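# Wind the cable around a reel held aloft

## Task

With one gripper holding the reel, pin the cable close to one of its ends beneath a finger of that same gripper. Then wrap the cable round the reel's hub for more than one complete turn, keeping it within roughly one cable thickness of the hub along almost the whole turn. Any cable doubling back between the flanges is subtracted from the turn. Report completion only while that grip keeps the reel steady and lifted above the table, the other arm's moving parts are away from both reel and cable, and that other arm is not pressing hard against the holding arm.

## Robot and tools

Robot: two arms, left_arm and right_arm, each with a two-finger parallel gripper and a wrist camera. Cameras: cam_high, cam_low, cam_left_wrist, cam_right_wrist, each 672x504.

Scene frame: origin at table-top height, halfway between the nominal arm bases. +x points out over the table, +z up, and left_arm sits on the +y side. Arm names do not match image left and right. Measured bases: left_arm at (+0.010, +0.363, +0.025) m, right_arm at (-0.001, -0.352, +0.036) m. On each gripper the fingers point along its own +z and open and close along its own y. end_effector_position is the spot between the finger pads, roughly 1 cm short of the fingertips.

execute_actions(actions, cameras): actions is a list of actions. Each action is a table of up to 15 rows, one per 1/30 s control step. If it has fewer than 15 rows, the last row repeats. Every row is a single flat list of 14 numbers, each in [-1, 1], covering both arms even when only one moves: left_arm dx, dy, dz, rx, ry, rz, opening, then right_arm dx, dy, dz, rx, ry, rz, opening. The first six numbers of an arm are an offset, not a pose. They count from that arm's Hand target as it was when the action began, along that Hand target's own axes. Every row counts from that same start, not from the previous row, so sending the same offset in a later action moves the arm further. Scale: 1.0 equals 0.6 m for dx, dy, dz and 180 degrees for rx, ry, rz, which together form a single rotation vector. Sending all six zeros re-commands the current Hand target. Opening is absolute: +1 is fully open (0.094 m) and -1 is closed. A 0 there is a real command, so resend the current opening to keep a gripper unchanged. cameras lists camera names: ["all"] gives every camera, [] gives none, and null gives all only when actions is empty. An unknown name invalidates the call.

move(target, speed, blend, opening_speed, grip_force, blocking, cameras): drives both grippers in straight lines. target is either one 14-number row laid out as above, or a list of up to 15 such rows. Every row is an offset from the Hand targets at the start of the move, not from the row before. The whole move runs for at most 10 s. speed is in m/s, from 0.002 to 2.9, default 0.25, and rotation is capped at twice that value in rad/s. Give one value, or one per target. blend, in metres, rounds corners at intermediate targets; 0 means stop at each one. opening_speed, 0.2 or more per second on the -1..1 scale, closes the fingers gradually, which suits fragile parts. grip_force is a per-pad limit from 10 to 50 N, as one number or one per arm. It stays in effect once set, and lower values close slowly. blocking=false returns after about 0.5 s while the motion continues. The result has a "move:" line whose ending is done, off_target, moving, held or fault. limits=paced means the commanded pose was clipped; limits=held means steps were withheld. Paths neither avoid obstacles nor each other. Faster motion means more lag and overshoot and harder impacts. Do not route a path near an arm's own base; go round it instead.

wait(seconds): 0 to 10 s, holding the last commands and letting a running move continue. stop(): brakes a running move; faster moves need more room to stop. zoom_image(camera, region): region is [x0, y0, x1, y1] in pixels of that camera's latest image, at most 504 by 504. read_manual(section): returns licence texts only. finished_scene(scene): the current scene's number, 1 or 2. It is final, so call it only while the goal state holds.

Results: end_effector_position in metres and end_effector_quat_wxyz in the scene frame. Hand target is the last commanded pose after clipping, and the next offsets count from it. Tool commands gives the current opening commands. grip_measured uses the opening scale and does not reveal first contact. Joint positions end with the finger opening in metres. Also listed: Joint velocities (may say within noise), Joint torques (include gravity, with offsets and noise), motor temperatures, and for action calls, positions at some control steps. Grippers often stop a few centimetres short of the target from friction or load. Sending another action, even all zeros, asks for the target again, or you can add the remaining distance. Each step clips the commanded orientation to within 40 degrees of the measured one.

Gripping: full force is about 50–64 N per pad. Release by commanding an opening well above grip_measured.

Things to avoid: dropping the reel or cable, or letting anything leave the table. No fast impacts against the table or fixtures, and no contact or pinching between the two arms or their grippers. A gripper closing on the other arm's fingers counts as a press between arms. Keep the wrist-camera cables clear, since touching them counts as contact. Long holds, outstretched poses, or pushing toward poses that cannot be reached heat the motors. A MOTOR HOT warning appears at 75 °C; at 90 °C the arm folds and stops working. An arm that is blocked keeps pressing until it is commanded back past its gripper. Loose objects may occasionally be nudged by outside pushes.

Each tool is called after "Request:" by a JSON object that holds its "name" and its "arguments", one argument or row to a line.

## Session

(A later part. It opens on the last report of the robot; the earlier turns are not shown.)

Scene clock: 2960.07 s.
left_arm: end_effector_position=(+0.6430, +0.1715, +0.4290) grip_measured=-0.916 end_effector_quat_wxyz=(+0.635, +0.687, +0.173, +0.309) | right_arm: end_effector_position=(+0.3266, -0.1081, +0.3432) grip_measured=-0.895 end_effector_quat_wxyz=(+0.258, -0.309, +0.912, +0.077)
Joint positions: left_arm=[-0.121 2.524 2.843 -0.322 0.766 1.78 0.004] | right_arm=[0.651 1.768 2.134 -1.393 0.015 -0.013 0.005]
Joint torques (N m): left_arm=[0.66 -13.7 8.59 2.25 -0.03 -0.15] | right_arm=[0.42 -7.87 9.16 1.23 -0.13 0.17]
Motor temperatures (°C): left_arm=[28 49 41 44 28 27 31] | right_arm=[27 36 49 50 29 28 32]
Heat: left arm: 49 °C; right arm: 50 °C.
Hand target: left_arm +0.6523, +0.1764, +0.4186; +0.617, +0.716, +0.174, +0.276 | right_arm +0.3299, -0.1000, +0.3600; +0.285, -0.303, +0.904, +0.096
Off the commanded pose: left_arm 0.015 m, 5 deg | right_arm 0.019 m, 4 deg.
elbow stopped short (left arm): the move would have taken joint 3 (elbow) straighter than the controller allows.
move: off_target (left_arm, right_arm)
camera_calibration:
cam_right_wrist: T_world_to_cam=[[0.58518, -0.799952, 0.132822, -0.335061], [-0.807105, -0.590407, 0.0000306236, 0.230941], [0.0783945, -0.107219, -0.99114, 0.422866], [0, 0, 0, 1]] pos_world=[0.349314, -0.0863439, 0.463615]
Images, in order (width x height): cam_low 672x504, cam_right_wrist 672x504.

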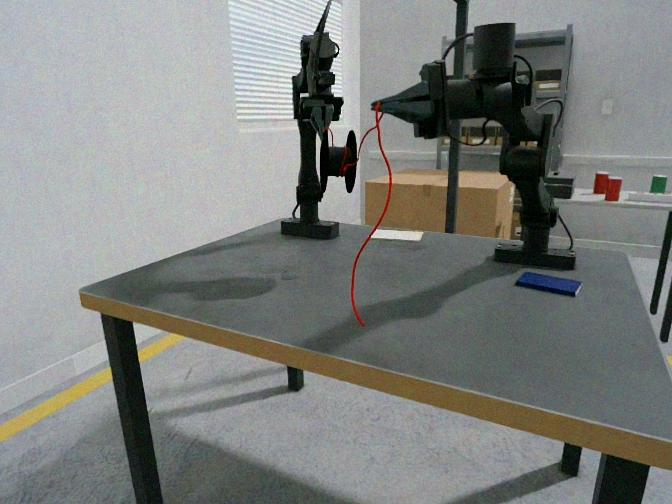

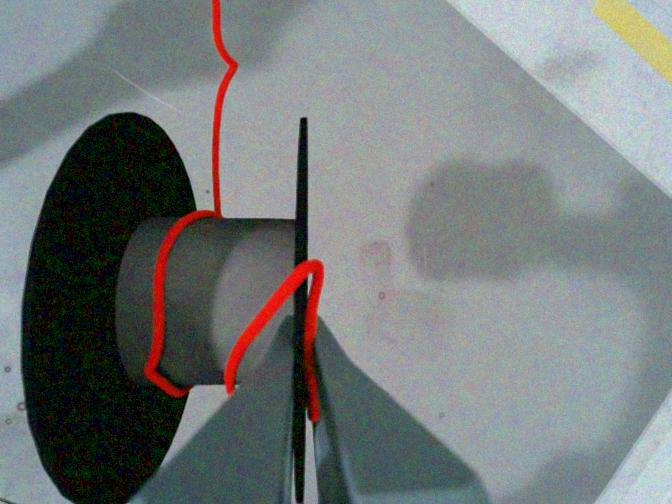

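Request:
{"name": "move", "arguments": {
  "target": [
    [-0.2108,-0.3522,0.0133,0.1532,-0.007,-0.0395,-1,0,0,0,0,0,0,-1],
    [-0.4213,-0.5852,0.0363,0.3064,-0.0141,-0.0789,-1,0,0,0,0,0,0,-1]
  ],
  "speed": 0.15,
  "blend": [0.03,0],
  "cameras": ["cam_low","cam_left_wrist","cam_right_wrist"]
}}

Request:
{"name": "zoom_image", "arguments": {
  "camera": "cam_low",
  "region": [270, 80, 470, 290]
}}

Scene clock: 2993.57 s.
left_arm: end_effector_position=(+0.5022, +0.0730, +0.0380) grip_measured=-0.916 end_effector_quat_wxyz=(+0.259, +0.897, +0.347, +0.089) | right_arm: end_effector_position=(+0.3266, -0.1081, +0.3432) grip_measured=-0.895 end_effector_quat_wxyz=(+0.258, -0.309, +0.912, +0.077)
Joint positions: left_arm=[-0.485 2.361 1.813 -0.505 0.207 1.88 0.004] | right_arm=[0.651 1.768 2.134 -1.393 0.015 -0.013 0.005]
Joint torques (N m): left_arm=[-0.14 -13.04 8.36 1.36 0.15 -0.12] | right_arm=[0.42 -7.95 9.01 1.25 -0.11 0.14]
Heat: left arm: 47 °C; right arm: 49 °C.
Hand target: left_arm +0.4985, +0.0723, +0.0273; +0.248, +0.899, +0.353, +0.073 | right_arm +0.3299, -0.1000, +0.3600; +0.285, -0.303, +0.904, +0.096
Off the commanded pose: left_arm 0.012 m, 2 deg | right_arm 0.019 m, 4 deg.
move: off_target (left_arm, right_arm)
camera_calibration:
cam_left_wrist: T_world_to_cam=[[-0.624859, 0.629479, -0.461852, 0.27695], [0.478073, 0.77618, 0.411084, -0.28054], [0.617249, 0.0360707, -0.78594, -0.158003], [0, 0, 0, 1]] pos_world=[0.404701, 0.0491147, 0.119055]
cam_right_wrist: T_world_to_cam=[[0.58518, -0.799952, 0.132822, -0.335061], [-0.807105, -0.590407, 0.0000306236, 0.230941], [0.0783945, -0.107219, -0.99114, 0.422866], [0, 0, 0, 1]] pos_world=[0.349314, -0.0863439, 0.463615]
Images, in order (width x height): cam_low 672x504, cam_left_wrist 672x504, cam_right_wrist 672x504.

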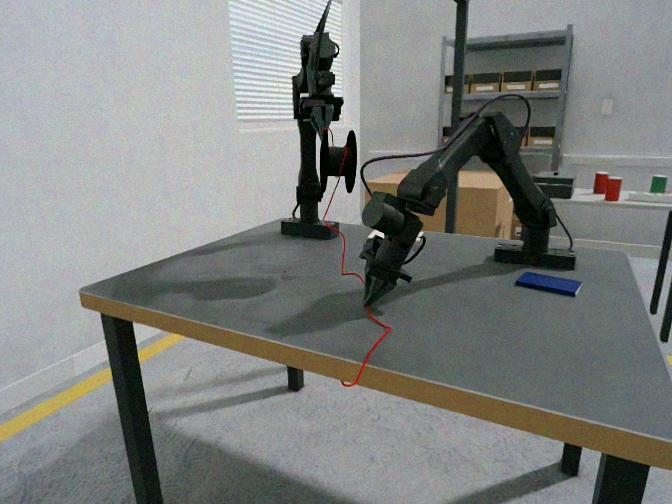

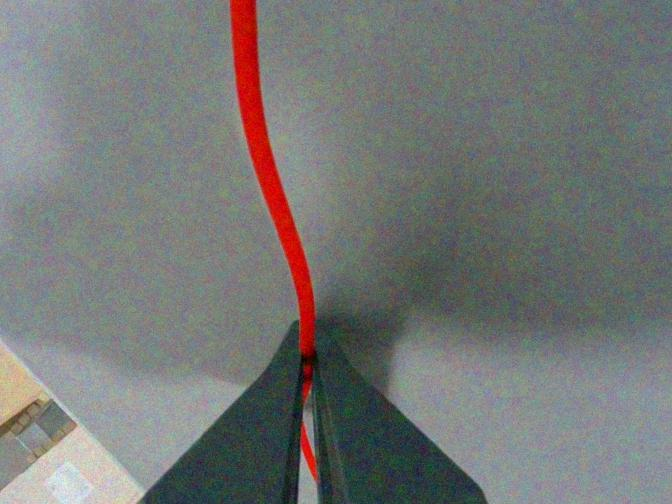

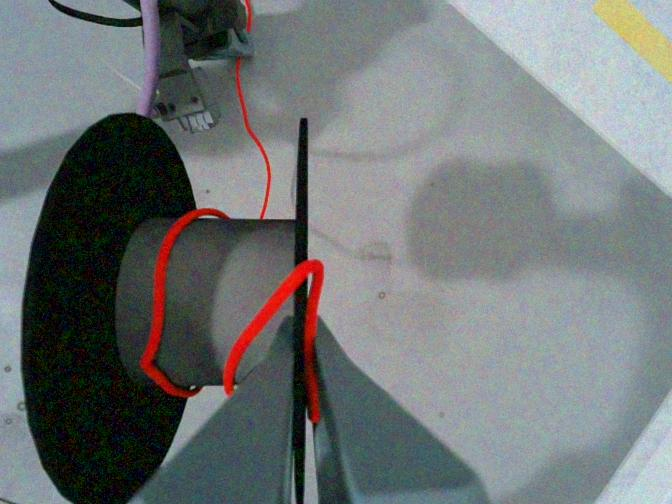

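Scaled by 2.400 from the camera's 672x504 image, which has a finer 960x720 frame.

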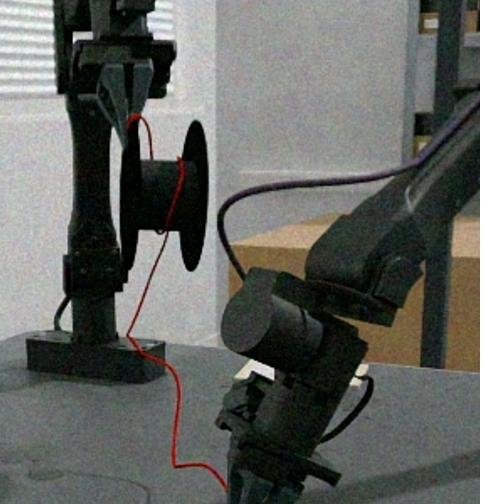

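Request:
{"name": "move", "arguments": {
  "target": [
    [0,0,0,0,0,0,-0.1,0,0,0,0,0,0,-1],
    [-0.0037,0.0415,-0.0721,0.0756,-0.0225,-0.0508,-0.1,0,0,0,0,0,0,-1],
    [-0.0387,0.0068,-0.0185,0.1512,-0.045,-0.1015,-0.1,0,0,0,0,0,0,-1],
    [-0.155,-0.0005,0.0025,0.1512,-0.045,-0.1015,-0.1,0,0,0,0,0,0,-1]
  ],
  "speed": 0.12,
  "blend": [0,0.01,0.005,0],
  "opening_speed": 1.0,
  "cameras": ["cam_low","cam_left_wrist","cam_right_wrist"]
}}

Scene clock: 3079.37 s.
left_arm: end_effector_position=(+0.4347, +0.0102, +0.0424) grip_measured=-0.102 end_effector_quat_wxyz=(+0.114, +0.867, +0.479, -0.079) | right_arm: end_effector_position=(+0.3258, -0.1088, +0.3426) grip_measured=-0.895 end_effector_quat_wxyz=(+0.256, -0.309, +0.913, +0.076)
Joint positions: left_arm=[-0.633 2.835 2.845 -1.44 0.242 1.499 0.042] | right_arm=[0.651 1.768 2.134 -1.398 0.015 -0.013 0.005]
Joint torques (N m): left_arm=[0.03 -14.28 7.98 0.79 0.32 -0.07] | right_arm=[0.38 -8.06 9.03 1.28 -0.1 0.13]
Motor temperatures (°C): left_arm=[28 46 40 39 28 27 31] | right_arm=[27 36 50 47 29 28 32]
Heat: left arm: 46 °C; right arm: 50 °C.
Hand target: left_arm +0.4299, +0.0096, +0.0297; +0.063, +0.868, +0.479, -0.114 | right_arm +0.3299, -0.1000, +0.3600; +0.285, -0.303, +0.904, +0.096
Off the commanded pose: left_arm 0.013 m, 7 deg | right_arm 0.020 m, 4 deg.
elbow stopped short (left arm): the move would have taken joint 3 (elbow) straighter than the controller allows.
move: off_target (left_arm, right_arm)
camera_calibration:
cam_left_wrist: T_world_to_cam=[[-0.861458, 0.505872, -0.0445476, 0.362735], [0.477593, 0.83686, 0.267526, -0.195582], [0.172614, 0.209186, -0.96252, 0.0884387], [0, 0, 0, 1]] pos_world=[0.390624, -0.0383224, 0.153606]
cam_right_wrist: T_world_to_cam=[[0.5855, -0.799651, 0.133222, -0.335232], [-0.807224, -0.590225, 0.00491819, 0.228229], [0.0746983, -0.11042, -0.991074, 0.42305], [0, 0, 0, 1]] pos_world=[0.348908, -0.086649, 0.462812]
Images, in order (width x height): cam_low 672x504, cam_left_wrist 672x504, cam_right_wrist 672x504.

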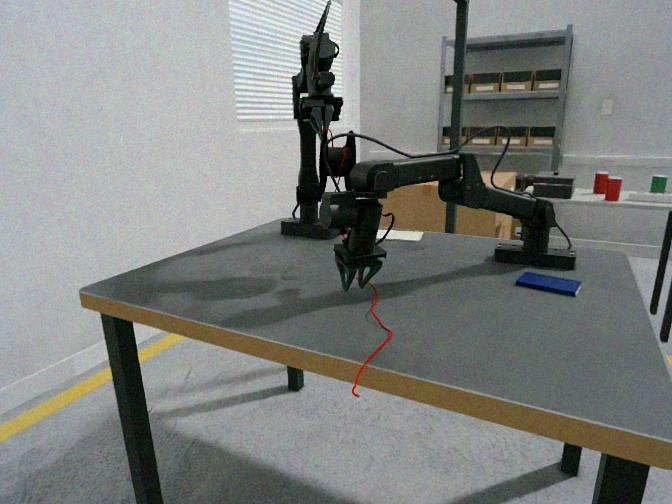

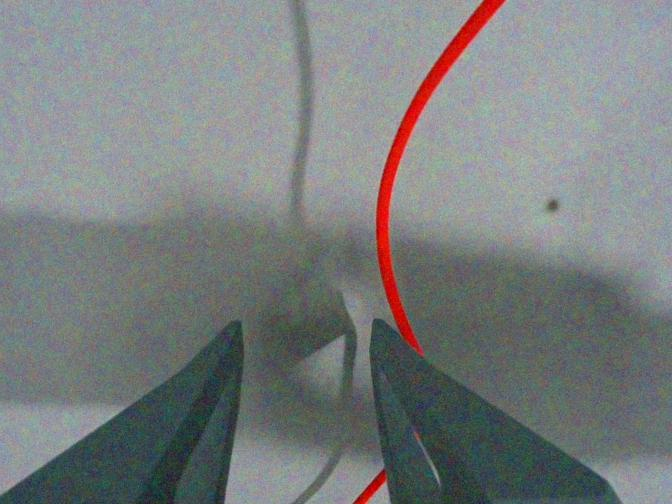

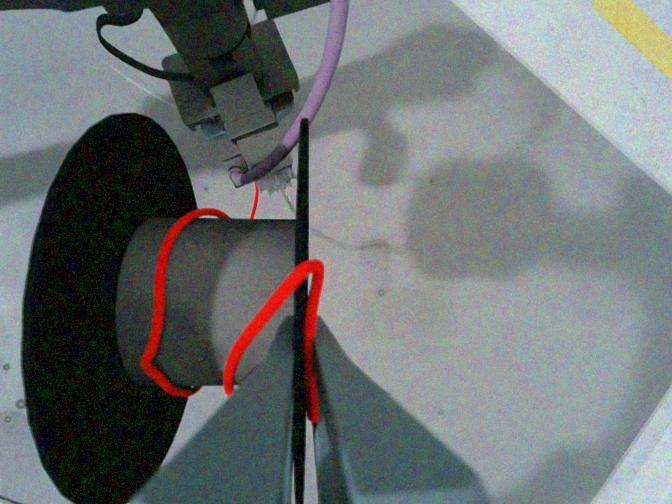

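Request:
{"name": "move", "arguments": {
  "target": [
    [0,-0.0459,0,0,0,0,-0.1,0,0,0,0,0,0,-1],
    [0.0141,-0.0459,0.0526,0,0,0,-0.1,0,0,0,0,0,0,-1]
  ],
  "speed": 0.08,
  "blend": [0.004,0],
  "cameras": ["cam_left_wrist"]
}}

Scene clock: 3099.57 s.
left_arm: end_effector_position=(+0.4189, +0.0205, +0.0284) grip_measured=-0.101 end_effector_quat_wxyz=(+0.091, +0.868, +0.480, -0.092) | right_arm: end_effector_position=(+0.3255, -0.1086, +0.3425) grip_measured=-0.895 end_effector_quat_wxyz=(+0.255, -0.310, +0.913, +0.077)
Joint positions: left_arm=[-0.633 2.701 2.527 -1.311 0.246 1.505 0.042] | right_arm=[0.651 1.768 2.134 -1.398 0.014 -0.013 0.005]
Joint torques (N m): left_arm=[-0.17 -13.5 3.11 0.93 0.28 0.08] | right_arm=[0.34 -7.73 8.99 1.23 -0.09 0.11]
Motor temperatures (°C): left_arm=[28 52 39 38 28 27 30] | right_arm=[27 36 50 48 29 28 32]
Heat: left arm: 52 °C; right arm: 50 °C.
Hand target: left_arm +0.4067, +0.0242, -0.0028; +0.063, +0.868, +0.479, -0.114 | right_arm +0.3299, -0.0999, +0.3600; +0.285, -0.303, +0.904, +0.096
Off the commanded pose: left_arm 0.034 m, 4 deg | right_arm 0.020 m, 4 deg.
move: off_target (left_arm, right_arm)
camera_calibration:
cam_left_wrist: T_world_to_cam=[[-0.859049, 0.511829, 0.00814793, 0.340654], [0.494869, 0.826303, 0.268938, -0.200042], [0.130917, 0.235063, -0.963123, 0.0924217], [0, 0, 0, 1]] pos_world=[0.379534, -0.0307866, 0.140037]
Images, in order (width x height): cam_left_wrist 672x504.

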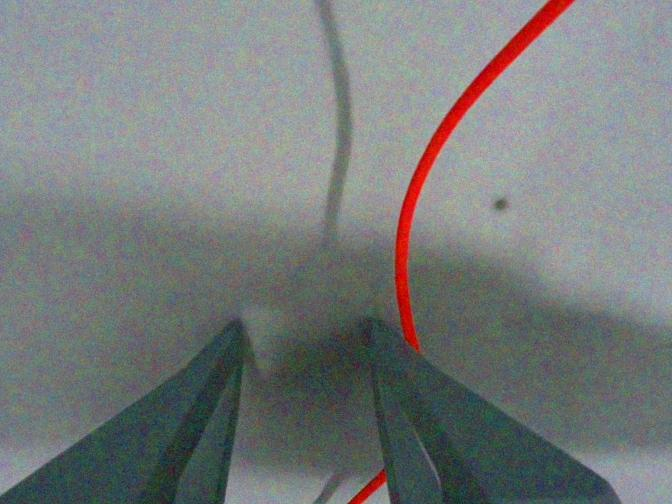

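Request:
{"name": "move", "arguments": {
  "target": [
    [-0.0151,0,-0.0563,0,0,0,-0.1,0,0,0,0,0,0,-1],
    [-0.0151,-0.06,-0.0563,0,0,0,-0.1,0,0,0,0,0,0,-1]
  ],
  "speed": 0.1,
  "blend": [0.005,0],
  "cameras": ["cam_left_wrist"]
}}

Scene clock: 3107.07 s.
left_arm: end_effector_position=(+0.3790, +0.0483, +0.0291) grip_measured=-0.101 end_effector_quat_wxyz=(+0.054, +0.866, +0.484, -0.112) | right_arm: end_effector_position=(+0.3255, -0.1086, +0.3425) grip_measured=-0.895 end_effector_quat_wxyz=(+0.255, -0.310, +0.913, +0.077)
Joint positions: left_arm=[-0.633 2.503 2.157 -1.224 0.249 1.507 0.042] | right_arm=[0.651 1.768 2.134 -1.398 0.014 -0.013 0.005]
Joint torques (N m): left_arm=[-0.55 -17.06 4.45 0.84 0.25 0.02] | right_arm=[0.51 -8.01 9.02 1.27 -0.09 0.18]
Heat: left arm: 53 °C; right arm: 50 °C.
Hand target: left_arm +0.3763, +0.0434, +0.0320; +0.063, +0.868, +0.479, -0.114 | right_arm +0.3299, -0.1000, +0.3600; +0.285, -0.303, +0.904, +0.096
Off the commanded pose: left_arm 0.006 m, 1 deg | right_arm 0.020 m, 4 deg.
move: off_target (right_arm)
camera_calibration:
cam_left_wrist: T_world_to_cam=[[-0.854797, 0.510533, 0.0931539, 0.288123], [0.515177, 0.81314, 0.270917, -0.210498], [0.0625648, 0.27957, -0.958085, 0.115421], [0, 0, 0, 1]] pos_world=[0.347509, -0.00820014, 0.140771]
Images, in order (width x height): cam_left_wrist 672x504.

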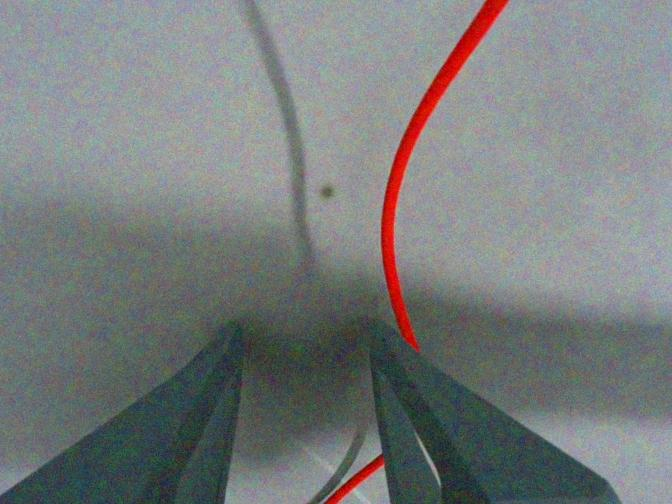

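Request:
{"name": "move", "arguments": {
  "target": [
    [-0.0129,0,-0.0483,0,0,0,-0.1,0,0,0,0,0,0,-1],
    [-0.0129,-0.055,-0.0483,0,0,0,-0.1,0,0,0,0,0,0,-1]
  ],
  "speed": 0.1,
  "blend": [0.003,0],
  "cameras": ["cam_left_wrist"]
}}

Scene clock: 3113.80 s.
left_arm: end_effector_position=(+0.3536, +0.0675, +0.0502) grip_measured=-0.101 end_effector_quat_wxyz=(+0.049, +0.864, +0.489, -0.111) | right_arm: end_effector_position=(+0.3217, -0.1036, +0.3425) grip_measured=-0.896 end_effector_quat_wxyz=(+0.251, -0.315, +0.911, +0.089)
Joint positions: left_arm=[-0.633 2.339 1.948 -1.187 0.244 1.498 0.042] | right_arm=[0.655 1.768 2.134 -1.398 -0.013 -0.013 0.005]
Joint torques (N m): left_arm=[-0.91 -17.47 4.86 0.71 0.3 0.08] | right_arm=[0.03 -7.91 9.07 1.31 0.14 0.18]
Heat: left arm: 53 °C; right arm: 50 °C.
Hand target: left_arm +0.3483, +0.0611, +0.0620; +0.063, +0.868, +0.479, -0.114 | right_arm +0.3299, -0.0999, +0.3600; +0.285, -0.303, +0.904, +0.096
Off the commanded pose: left_arm 0.014 m, 2 deg | right_arm 0.020 m, 4 deg.
move: off_target (left_arm, right_arm)
camera_calibration:
cam_left_wrist: T_world_to_cam=[[-0.85884, 0.501954, 0.102153, 0.256218], [0.509199, 0.814876, 0.276936, -0.217022], [0.055767, 0.28986, -0.955443, 0.133389], [0, 0, 0, 1]] pos_world=[0.323119, 0.0095721, 0.161373]
Images, in order (width x height): cam_left_wrist 672x504.

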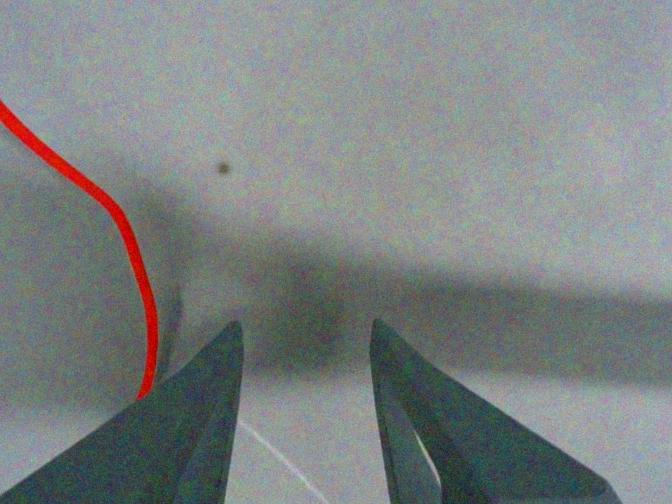

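Request:
{"name": "execute_actions", "arguments": {
  "actions": []
}}

Request:
{"name": "zoom_image", "arguments": {
  "camera": "cam_low",
  "region": [270, 80, 470, 290]
}}

Scene clock: 3119.10 s.
left_arm: end_effector_position=(+0.3537, +0.0674, +0.0502) grip_measured=-0.101 end_effector_quat_wxyz=(+0.049, +0.864, +0.488, -0.111) | right_arm: end_effector_position=(+0.3217, -0.1036, +0.3425) grip_measured=-0.896 end_effector_quat_wxyz=(+0.251, -0.315, +0.911, +0.089)
Joint positions: left_arm=[-0.633 2.339 1.948 -1.186 0.244 1.498 0.042] | right_arm=[0.655 1.768 2.134 -1.398 -0.013 -0.013 0.005]
Joint velocities: within noise
Joint torques (N m): left_arm=[-0.96 -17.47 4.9 0.73 0.3 0.07] | right_arm=[0.01 -7.75 9.01 1.27 0.16 0.18]
Motor temperatures (°C): left_arm=[28 52 39 37 28 27 29] | right_arm=[27 36 50 49 29 28 32]
Heat: left arm: 52 °C; right arm: 50 °C.
Hand target: left_arm +0.3483, +0.0611, +0.0620; +0.063, +0.868, +0.479, -0.114 | right_arm +0.3299, -0.0999, +0.3600; +0.285, -0.303, +0.904, +0.096
Tool commands: left_gripper/opening=-0.1 right_gripper/opening=-1.0
Off the commanded pose: left_arm 0.014 m, 2 deg | right_arm 0.020 m, 4 deg.
camera_calibration:
cam_left_wrist: T_world_to_cam=[[-0.858857, 0.502011, 0.10173, 0.256366], [0.509137, 0.814951, 0.276829, -0.217065], [0.0560666, 0.289551, -0.955519, 0.133397], [0, 0, 0, 1]] pos_world=[0.323219, 0.0095729, 0.161473]
cam_right_wrist: T_world_to_cam=[[0.601734, -0.791155, 0.1095, -0.324952], [-0.796297, -0.60488, 0.00552205, 0.222819], [0.0618657, -0.0905174, -0.993971, 0.431023], [0, 0, 0, 1]] pos_world=[0.346299, -0.0832934, 0.462776]

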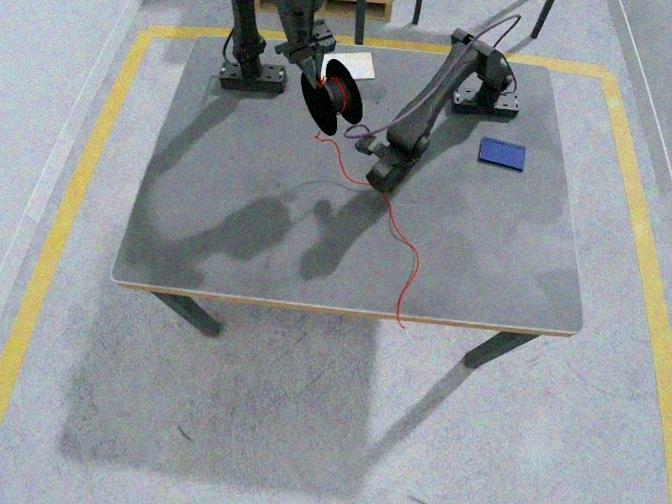

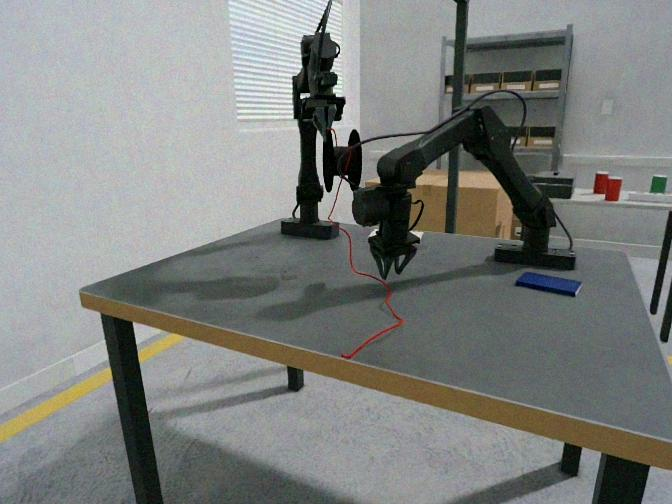

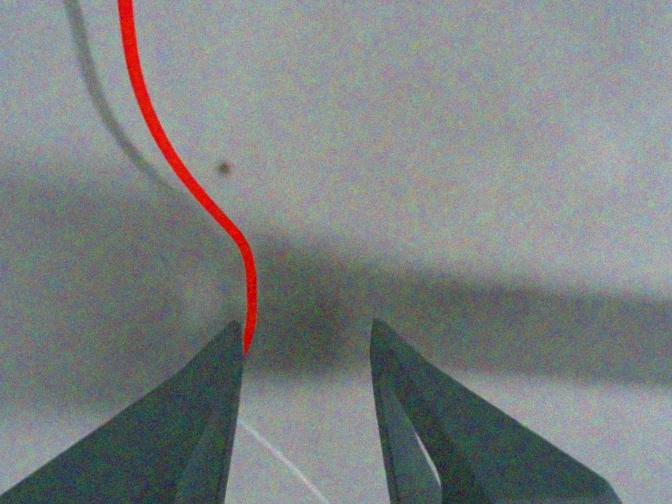

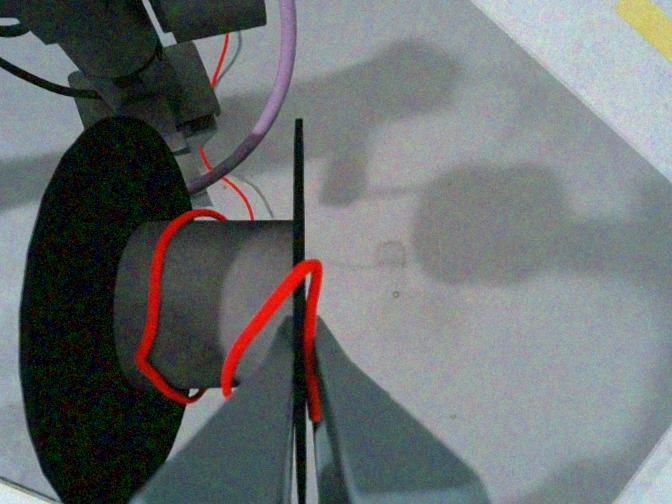

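Scaled by 2.400 from the camera's 672x504 image, which has a finer 960x720 frame.

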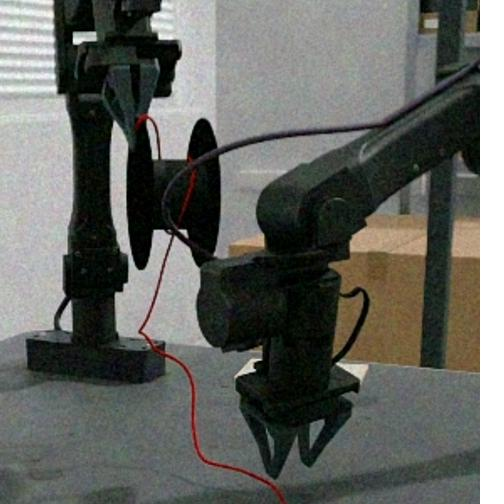

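Request:
{"name": "move", "arguments": {
  "target": [
    [0.0343,0.0483,-0.0092,0,0,0,-0.1,0,0,0,0,0,0,-1],
    [0.1428,0.0803,-0.0383,0,0,0,-0.1,0,0,0,0,0,0,-1]
  ],
  "speed": 0.06,
  "blend": [0.01,0],
  "cameras": ["cam_low","cam_right_wrist","cam_left_wrist"]
}}

Request:
{"name": "zoom_image", "arguments": {
  "camera": "cam_low",
  "region": [270, 80, 470, 290]
}}

Scene clock: 3132.37 s.
left_arm: end_effector_position=(+0.4397, +0.1116, +0.0725) grip_measured=-0.101 end_effector_quat_wxyz=(+0.071, +0.868, +0.482, -0.096) | right_arm: end_effector_position=(+0.3232, -0.1055, +0.3425) grip_measured=-0.896 end_effector_quat_wxyz=(+0.253, -0.313, +0.912, +0.083)
Joint positions: left_arm=[-0.462 2.597 2.508 -1.478 0.239 1.683 0.042] | right_arm=[0.655 1.768 2.134 -1.398 0.001 -0.013 0.005]
Joint torques (N m): left_arm=[0.17 -13.24 7.92 0.53 0.33 0.11] | right_arm=[-0.12 -7.99 9.1 1.27 -0.01 0.2]
Heat: left arm: 51 °C; right arm: 50 °C.
Hand target: left_arm +0.4364, +0.1103, +0.0621; +0.063, +0.868, +0.479, -0.114 | right_arm +0.3299, -0.0999, +0.3600; +0.285, -0.303, +0.904, +0.096
Off the commanded pose: left_arm 0.011 m, 2 deg | right_arm 0.020 m, 4 deg.
move: off_target (left_arm, right_arm)
camera_calibration:
cam_left_wrist: T_world_to_cam=[[-0.857841, 0.511659, 0.0481067, 0.308165], [0.503038, 0.816841, 0.282354, -0.300935], [0.105173, 0.266414, -0.958103, 0.118264], [0, 0, 0, 1]] pos_world=[0.4033, 0.0566337, 0.183454]
cam_right_wrist: T_world_to_cam=[[0.595298, -0.794306, 0.121236, -0.329701], [-0.800602, -0.599171, 0.00553968, 0.224809], [0.0682408, -0.100359, -0.992608, 0.427125], [0, 0, 0, 1]] pos_world=[0.347105, -0.0843183, 0.462694]
Images, in order (width x height): cam_low 672x504, cam_left_wrist 672x504, cam_right_wrist 672x504.

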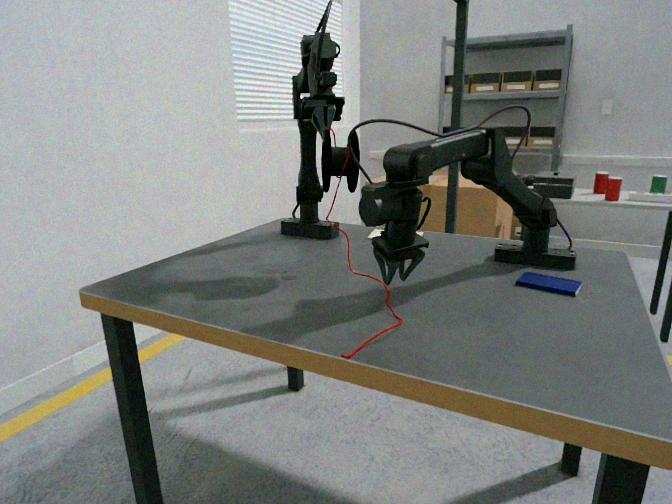

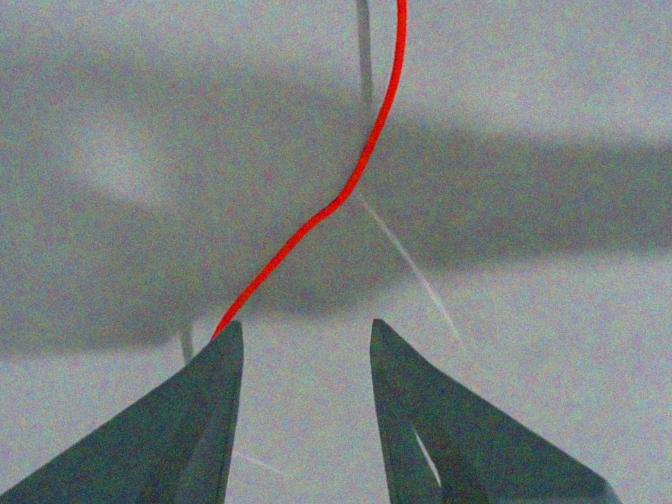

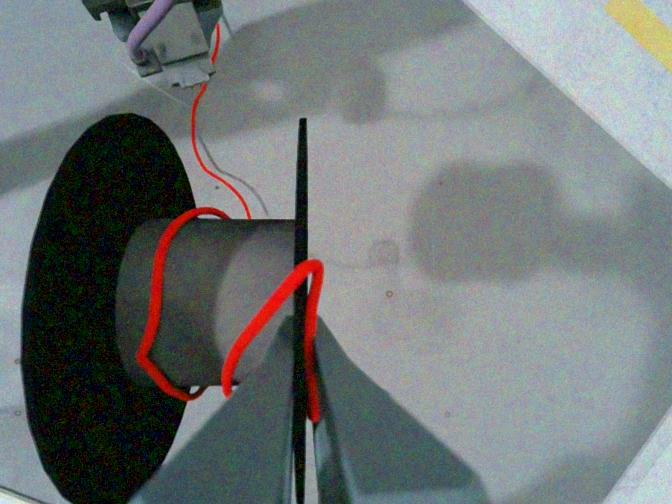

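Scaled by 2.400 from the camera's 672x504 image, which has a finer 960x720 frame.

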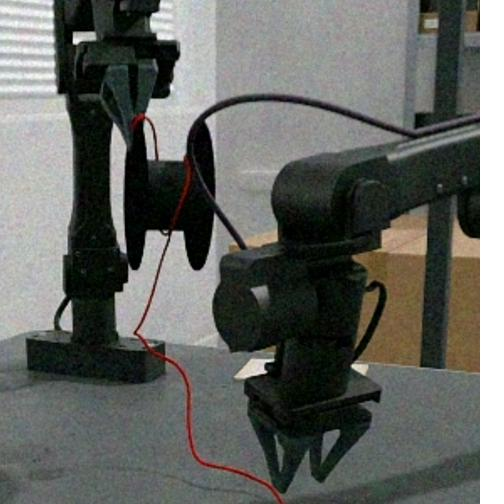

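Request:
{"name": "move", "arguments": {
  "target": [
    [-0.0028,0.0025,0.1113,0,0,0,-0.1,0,0,0,0,0,0,-1],
    [-0.0028,0.0025,0.1113,0,0,0,-1,0,0,0,0,0,0,-1]
  ],
  "speed": 0.1,
  "opening_speed": 1.0,
  "cameras": ["cam_left_wrist"]
}}

Scene clock: 3182.23 s.
left_arm: end_effector_position=(+0.4417, +0.0939, +0.0276) grip_measured=-0.971 end_effector_quat_wxyz=(+0.090, +0.869, +0.478, -0.092) | right_arm: end_effector_position=(+0.3232, -0.1055, +0.3425) grip_measured=-0.896 end_effector_quat_wxyz=(+0.253, -0.313, +0.912, +0.083)
Joint positions: left_arm=[-0.486 2.579 2.291 -1.236 0.255 1.659 0.001] | right_arm=[0.655 1.768 2.134 -1.398 0.001 -0.013 0.005]
Joint torques (N m): left_arm=[-0.83 -12.64 3.58 0.84 0.18 -0.05] | right_arm=[0.09 -7.97 9.09 1.26 -0.04 0.16]
Heat: left arm: 48 °C; right arm: 50 °C.
Hand target: left_arm +0.4276, +0.0936, -0.0020; +0.063, +0.868, +0.479, -0.114 | right_arm +0.3299, -0.0999, +0.3600; +0.285, -0.303, +0.904, +0.096
Off the commanded pose: left_arm 0.033 m, 4 deg | right_arm 0.019 m, 4 deg.
move: off_target (left_arm, right_arm); target 2's new opening was sent with left_arm's hand 0.031 m and 2 deg from that target
camera_calibration:
cam_left_wrist: T_world_to_cam=[[-0.857661, 0.514132, 0.00923571, 0.32184], [0.497177, 0.824525, 0.270135, -0.272619], [0.13127, 0.236276, -0.962778, 0.0711125], [0, 0, 0, 1]] pos_world=[0.402235, 0.0425107, 0.139137]
Images, in order (width x height): cam_left_wrist 672x504.

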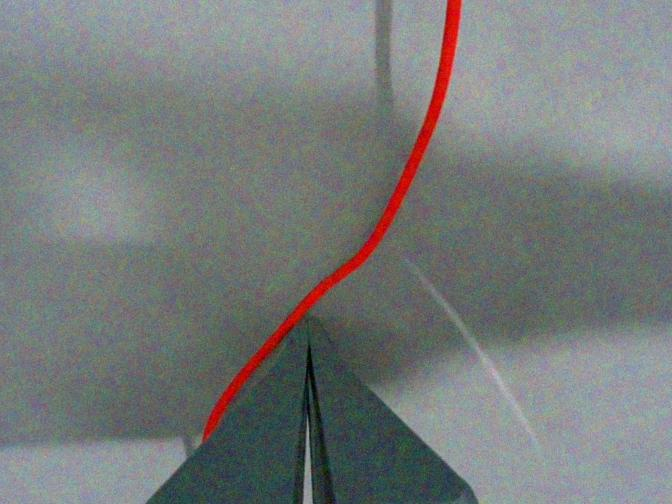

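Request:
{"name": "move", "arguments": {
  "target": [
    [0,0,0,0,0,0,-0.1,0,0,0,0,0,0,-1],
    [-0.0173,0,-0.0644,0,0,0,-0.1,0,0,0,0,0,0,-1],
    [-0.0332,0.0135,-0.06,0,0,0,-0.1,0,0,0,0,0,0,-1],
    [-0.015,0.0135,0.0075,0,0,0,-0.1,0,0,0,0,0,0,-1]
  ],
  "speed": 0.1,
  "opening_speed": 1.5,
  "blend": [0,0.003,0,0],
  "cameras": ["cam_left_wrist"]
}}

Scene clock: 3196.70 s.
left_arm: end_effector_position=(+0.4312, +0.0813, +0.0274) grip_measured=-0.101 end_effector_quat_wxyz=(+0.076, +0.869, +0.478, -0.107) | right_arm: end_effector_position=(+0.3232, -0.1055, +0.3425) grip_measured=-0.896 end_effector_quat_wxyz=(+0.253, -0.313, +0.912, +0.083)
Joint positions: left_arm=[-0.515 2.623 2.373 -1.308 0.264 1.637 0.042] | right_arm=[0.655 1.768 2.134 -1.398 0.001 -0.013 0.005]
Joint torques (N m): left_arm=[-0.27 -12.74 3.18 1.2 0.1 -0.03] | right_arm=[0.1 -8.02 9.09 1.25 0 0.18]
Heat: left arm: 49 °C; right arm: 50 °C.
Hand target: left_arm +0.4293, +0.0809, -0.0040; +0.063, +0.868, +0.479, -0.114 | right_arm +0.3299, -0.0999, +0.3600; +0.285, -0.303, +0.904, +0.096
Off the commanded pose: left_arm 0.031 m, 2 deg | right_arm 0.019 m, 4 deg.
move: off_target (left_arm, right_arm)
camera_calibration:
cam_left_wrist: T_world_to_cam=[[-0.852851, 0.51992, 0.0482513, 0.31571], [0.513495, 0.818359, 0.258092, -0.263186], [0.0947001, 0.244891, -0.964915, 0.0904359], [0, 0, 0, 1]] pos_world=[0.395833, 0.0290897, 0.139956]
Images, in order (width x height): cam_left_wrist 672x504.

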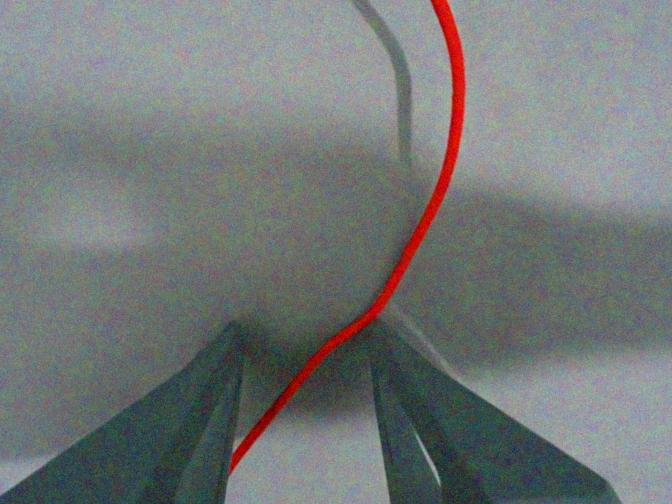

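Request:
{"name": "move", "arguments": {
  "target": [0,0,0,0,0,0,-1,0,0,0,0,0,0,-1],
  "opening_speed": 1.0,
  "cameras": ["cam_left_wrist"]
}}

Scene clock: 3200.97 s.
left_arm: end_effector_position=(+0.4384, +0.0762, +0.0278) grip_measured=-0.931 end_effector_quat_wxyz=(+0.093, +0.869, +0.475, -0.100) | right_arm: end_effector_position=(+0.3233, -0.1056, +0.3425) grip_measured=-0.896 end_effector_quat_wxyz=(+0.253, -0.313, +0.912, +0.083)
Joint positions: left_arm=[-0.515 2.623 2.372 -1.271 0.27 1.637 0.003] | right_arm=[0.655 1.768 2.134 -1.398 0.002 -0.013 0.005]
Joint torques (N m): left_arm=[-0.24 -12.74 3.6 0.9 0.04 -0.03] | right_arm=[0.34 -7.99 9.06 1.28 -0.02 0.19]
Heat: left arm: 50 °C; right arm: 50 °C.
Hand target: left_arm +0.4291, +0.0810, -0.0041; +0.063, +0.868, +0.479, -0.114 | right_arm +0.3299, -0.1000, +0.3600; +0.285, -0.303, +0.904, +0.096
Off the commanded pose: left_arm 0.033 m, 4 deg | right_arm 0.019 m, 4 deg.
move: off_target (left_arm, right_arm)
camera_calibration:
cam_left_wrist: T_world_to_cam=[[-0.853594, 0.520797, 0.0121742, 0.325754], [0.506373, 0.824012, 0.254147, -0.259913], [0.122327, 0.223103, -0.967089, 0.0810153], [0, 0, 0, 1]] pos_world=[0.399764, 0.026445, 0.140439]
Images, in order (width x height): cam_left_wrist 672x504.

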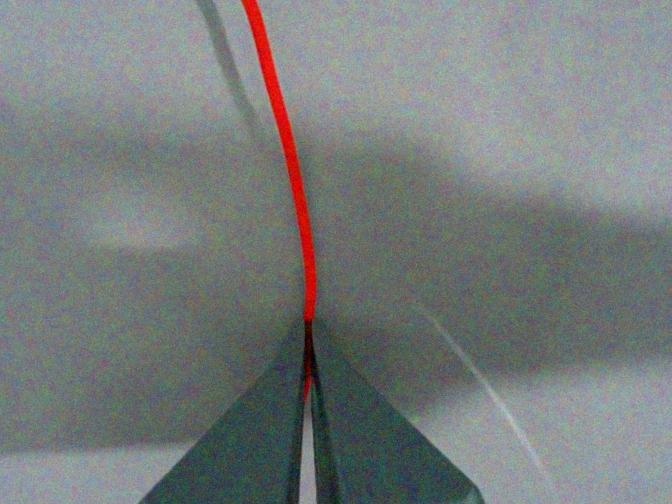

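Request:
{"name": "move", "arguments": {
  "target": [
    [-0.0022,0.0282,-0.0772,-0.0378,0.0113,0.0254,-1,0,0,0,0,0,0,-1],
    [0.0812,0.15,-0.0803,-0.1512,0.045,0.1015,-1,0,0,0,0,0,0,-1]
  ],
  "speed": 0.12,
  "blend": [0.01,0],
  "cameras": ["cam_low","cam_left_wrist","cam_right_wrist"]
}}

Request:
{"name": "zoom_image", "arguments": {
  "camera": "cam_low",
  "region": [270, 80, 470, 290]
}}

Scene clock: 3218.23 s.
left_arm: end_effector_position=(+0.5368, +0.0736, +0.0351) grip_measured=-0.932 end_effector_quat_wxyz=(+0.255, +0.899, +0.348, +0.073) | right_arm: end_effector_position=(+0.3233, -0.1056, +0.3425) grip_measured=-0.896 end_effector_quat_wxyz=(+0.253, -0.313, +0.912, +0.083)
Joint positions: left_arm=[-0.448 2.535 2.129 -0.683 0.245 1.912 0.003] | right_arm=[0.655 1.768 2.134 -1.398 0.002 -0.013 0.005]
Joint torques (N m): left_arm=[1.05 -17.11 4.88 1.6 0.05 0.06] | right_arm=[0.25 -7.86 9.17 1.32 -0.01 0.2]
Heat: left arm: 53 °C; right arm: 50 °C.
Hand target: left_arm +0.5370, +0.0833, +0.0298; +0.248, +0.899, +0.353, +0.073 | right_arm +0.3299, -0.0999, +0.3600; +0.285, -0.303, +0.904, +0.096
Off the commanded pose: left_arm 0.011 m, 1 deg | right_arm 0.019 m, 4 deg.
move: off_target (left_arm, right_arm)
camera_calibration:
cam_left_wrist: T_world_to_cam=[[-0.634551, 0.632618, -0.444004, 0.301198], [0.497182, 0.773953, 0.392181, -0.305692], [0.591739, 0.028108, -0.805639, -0.166724], [0, 0, 0, 1]] pos_world=[0.441767, 0.0507338, 0.1193]
cam_right_wrist: T_world_to_cam=[[0.595105, -0.794408, 0.121514, -0.329772], [-0.800728, -0.599003, 0.00547455, 0.224897], [0.0684381, -0.100558, -0.992575, 0.427024], [0, 0, 0, 1]] pos_world=[0.347105, -0.0843189, 0.462694]
Images, in order (width x height): cam_low 672x504, cam_left_wrist 672x504, cam_right_wrist 672x504.

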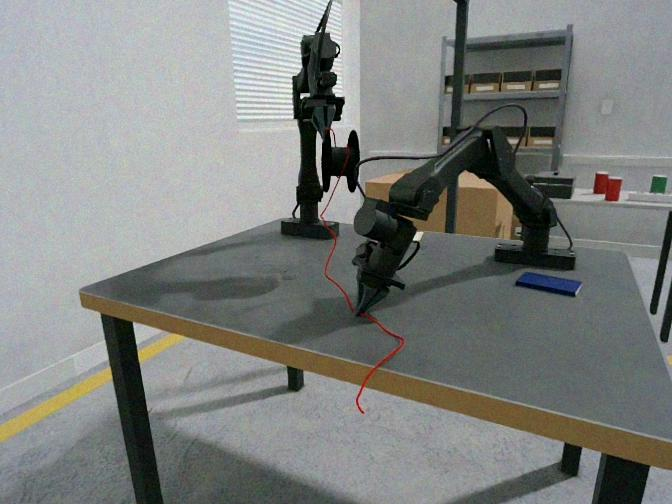

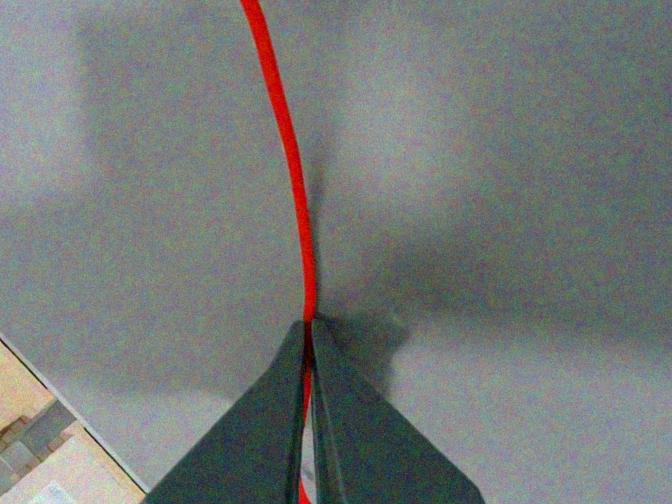

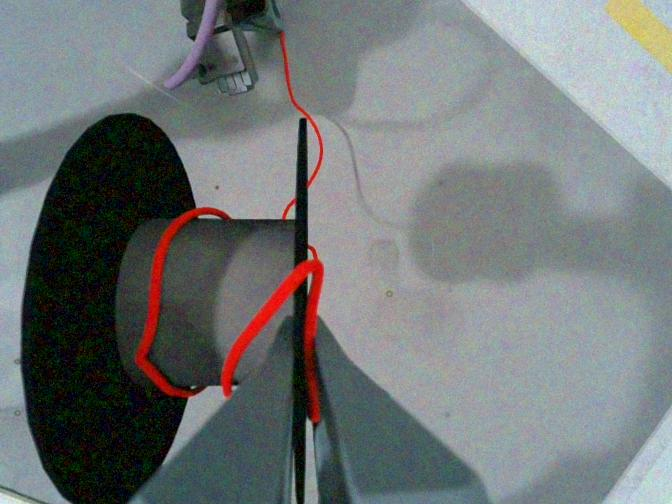

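Scaled by 2.400 from the camera's 672x504 image, which has a finer 960x720 frame.

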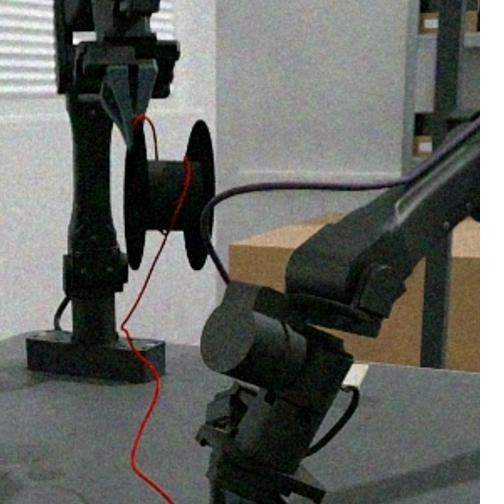

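Request:
{"name": "move", "arguments": {
  "target": [0.0517,-0.0172,-0.0125,0,0,0,-1,0,0,0,0,0,0,-1],
  "speed": 0.1,
  "cameras": ["cam_right_wrist"]
}}

Scene clock: 3227.80 s.
left_arm: end_effector_position=(+0.5578, +0.1139, +0.0358) grip_measured=-0.932 end_effector_quat_wxyz=(+0.253, +0.896, +0.355, +0.089) | right_arm: end_effector_position=(+0.3233, -0.1056, +0.3425) grip_measured=-0.896 end_effector_quat_wxyz=(+0.253, -0.313, +0.912, +0.083)
Joint positions: left_arm=[-0.37 2.535 2.129 -0.679 0.252 1.971 0.003] | right_arm=[0.655 1.768 2.134 -1.398 0.002 -0.013 0.005]
Joint torques (N m): left_arm=[-0.1 -15.86 7.16 1.32 0.26 0.07] | right_arm=[0.12 -7.9 8.95 1.27 -0.01 0.16]
Heat: left arm: 52 °C; right arm: 50 °C.
Hand target: left_arm +0.5515, +0.1135, +0.0299; +0.248, +0.899, +0.353, +0.073 | right_arm +0.3299, -0.0999, +0.3600; +0.285, -0.303, +0.904, +0.096
Off the commanded pose: left_arm 0.009 m, 2 deg | right_arm 0.019 m, 4 deg.
move: off_target (right_arm)
camera_calibration:
cam_right_wrist: T_world_to_cam=[[0.595105, -0.794408, 0.121514, -0.329772], [-0.800728, -0.599003, 0.00547455, 0.224897], [0.0684381, -0.100558, -0.992575, 0.427024], [0, 0, 0, 1]] pos_world=[0.347105, -0.0843189, 0.462694]
Images, in order (width x height): cam_right_wrist 672x504.

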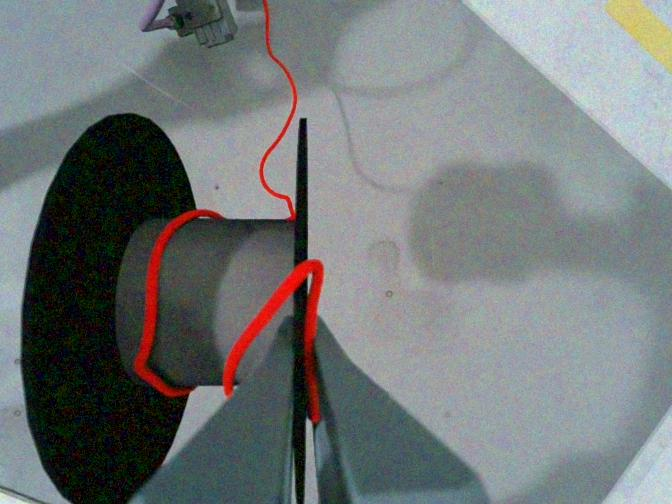

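Request:
{"name": "move", "arguments": {
  "target": [
    [0,0,0,0,0,0,-0.1,0,0,0,0,0,0,-1],
    [-0.0033,0.0373,-0.0649,0.05,-0.022,0.002,-0.1,0,0,0,0,0,0,-1],
    [-0.2705,0.0137,-0.0362,0.169,-0.0741,0.0056,-0.1,0,0,0,0,0,0,-1]
  ],
  "speed": 0.14,
  "blend": [0,0.01,0],
  "opening_speed": 1.2,
  "cameras": ["cam_low","cam_left_wrist","cam_right_wrist"]
}}

Scene clock: 3245.23 s.
left_arm: end_effector_position=(+0.4373, +0.0097, +0.0717) grip_measured=-0.102 end_effector_quat_wxyz=(+0.141, +0.931, +0.333, -0.043) | right_arm: end_effector_position=(+0.3220, -0.1055, +0.3419) grip_measured=-0.896 end_effector_quat_wxyz=(+0.250, -0.314, +0.912, +0.084)
Joint positions: left_arm=[-0.635 2.778 2.845 -1.451 0.231 1.816 0.042] | right_arm=[0.655 1.768 2.134 -1.403 -0.003 -0.013 0.005]
Joint torques (N m): left_arm=[-0.34 -14.28 8.02 0.78 0.35 0.02] | right_arm=[0.1 -7.84 8.94 1.3 0.03 0.15]
Heat: left arm: 52 °C; right arm: 50 °C.
Hand target: left_arm +0.4295, +0.0080, +0.0599; +0.042, +0.938, +0.321, -0.123 | right_arm +0.3299, -0.1000, +0.3600; +0.285, -0.303, +0.904, +0.096
Off the commanded pose: left_arm 0.014 m, 15 deg | right_arm 0.020 m, 4 deg.
elbow stopped short (left arm): the move would have taken joint 3 (elbow) straighter than the controller allows.
move: off_target (left_arm, right_arm)
camera_calibration:
cam_left_wrist: T_world_to_cam=[[-0.65746, 0.736532, -0.158955, 0.283249], [0.667894, 0.667314, 0.32956, -0.290318], [0.348805, 0.110508, -0.930657, 0.0378301], [0, 0, 0, 1]] pos_world=[0.366931, -0.0190694, 0.175908]
cam_right_wrist: T_world_to_cam=[[0.597709, -0.793032, 0.117664, -0.328328], [-0.799254, -0.60091, 0.0100336, 0.221639], [0.0627486, -0.100041, -0.993003, 0.428575], [0, 0, 0, 1]] pos_world=[0.346498, -0.0843148, 0.461985]
Images, in order (width x height): cam_low 672x504, cam_left_wrist 672x504, cam_right_wrist 672x504.

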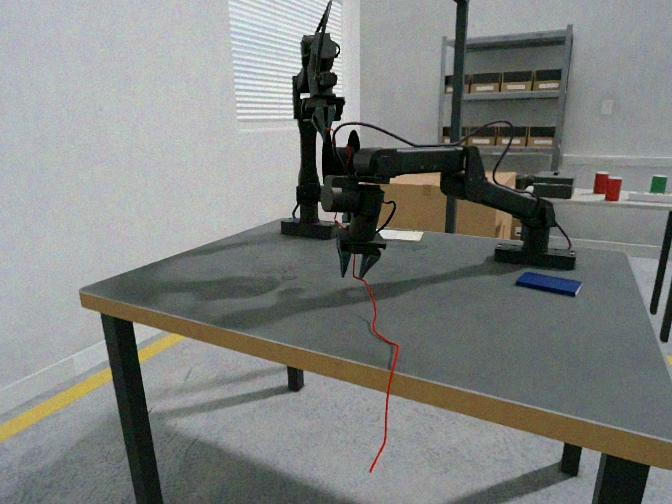

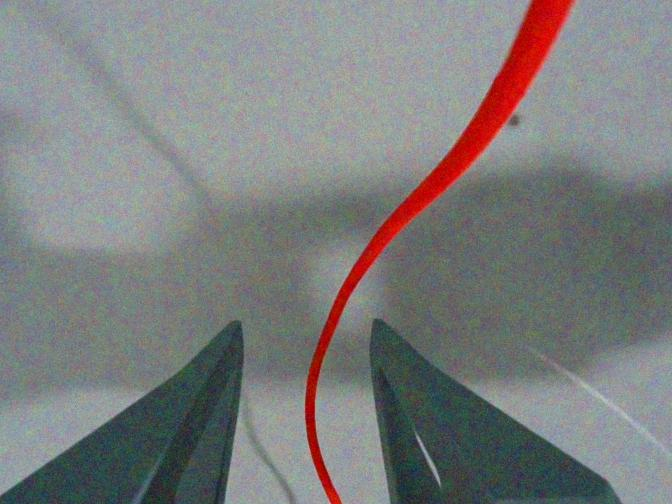

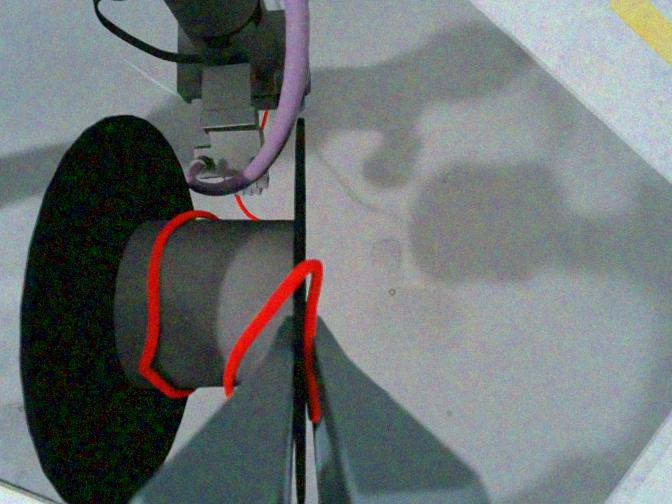

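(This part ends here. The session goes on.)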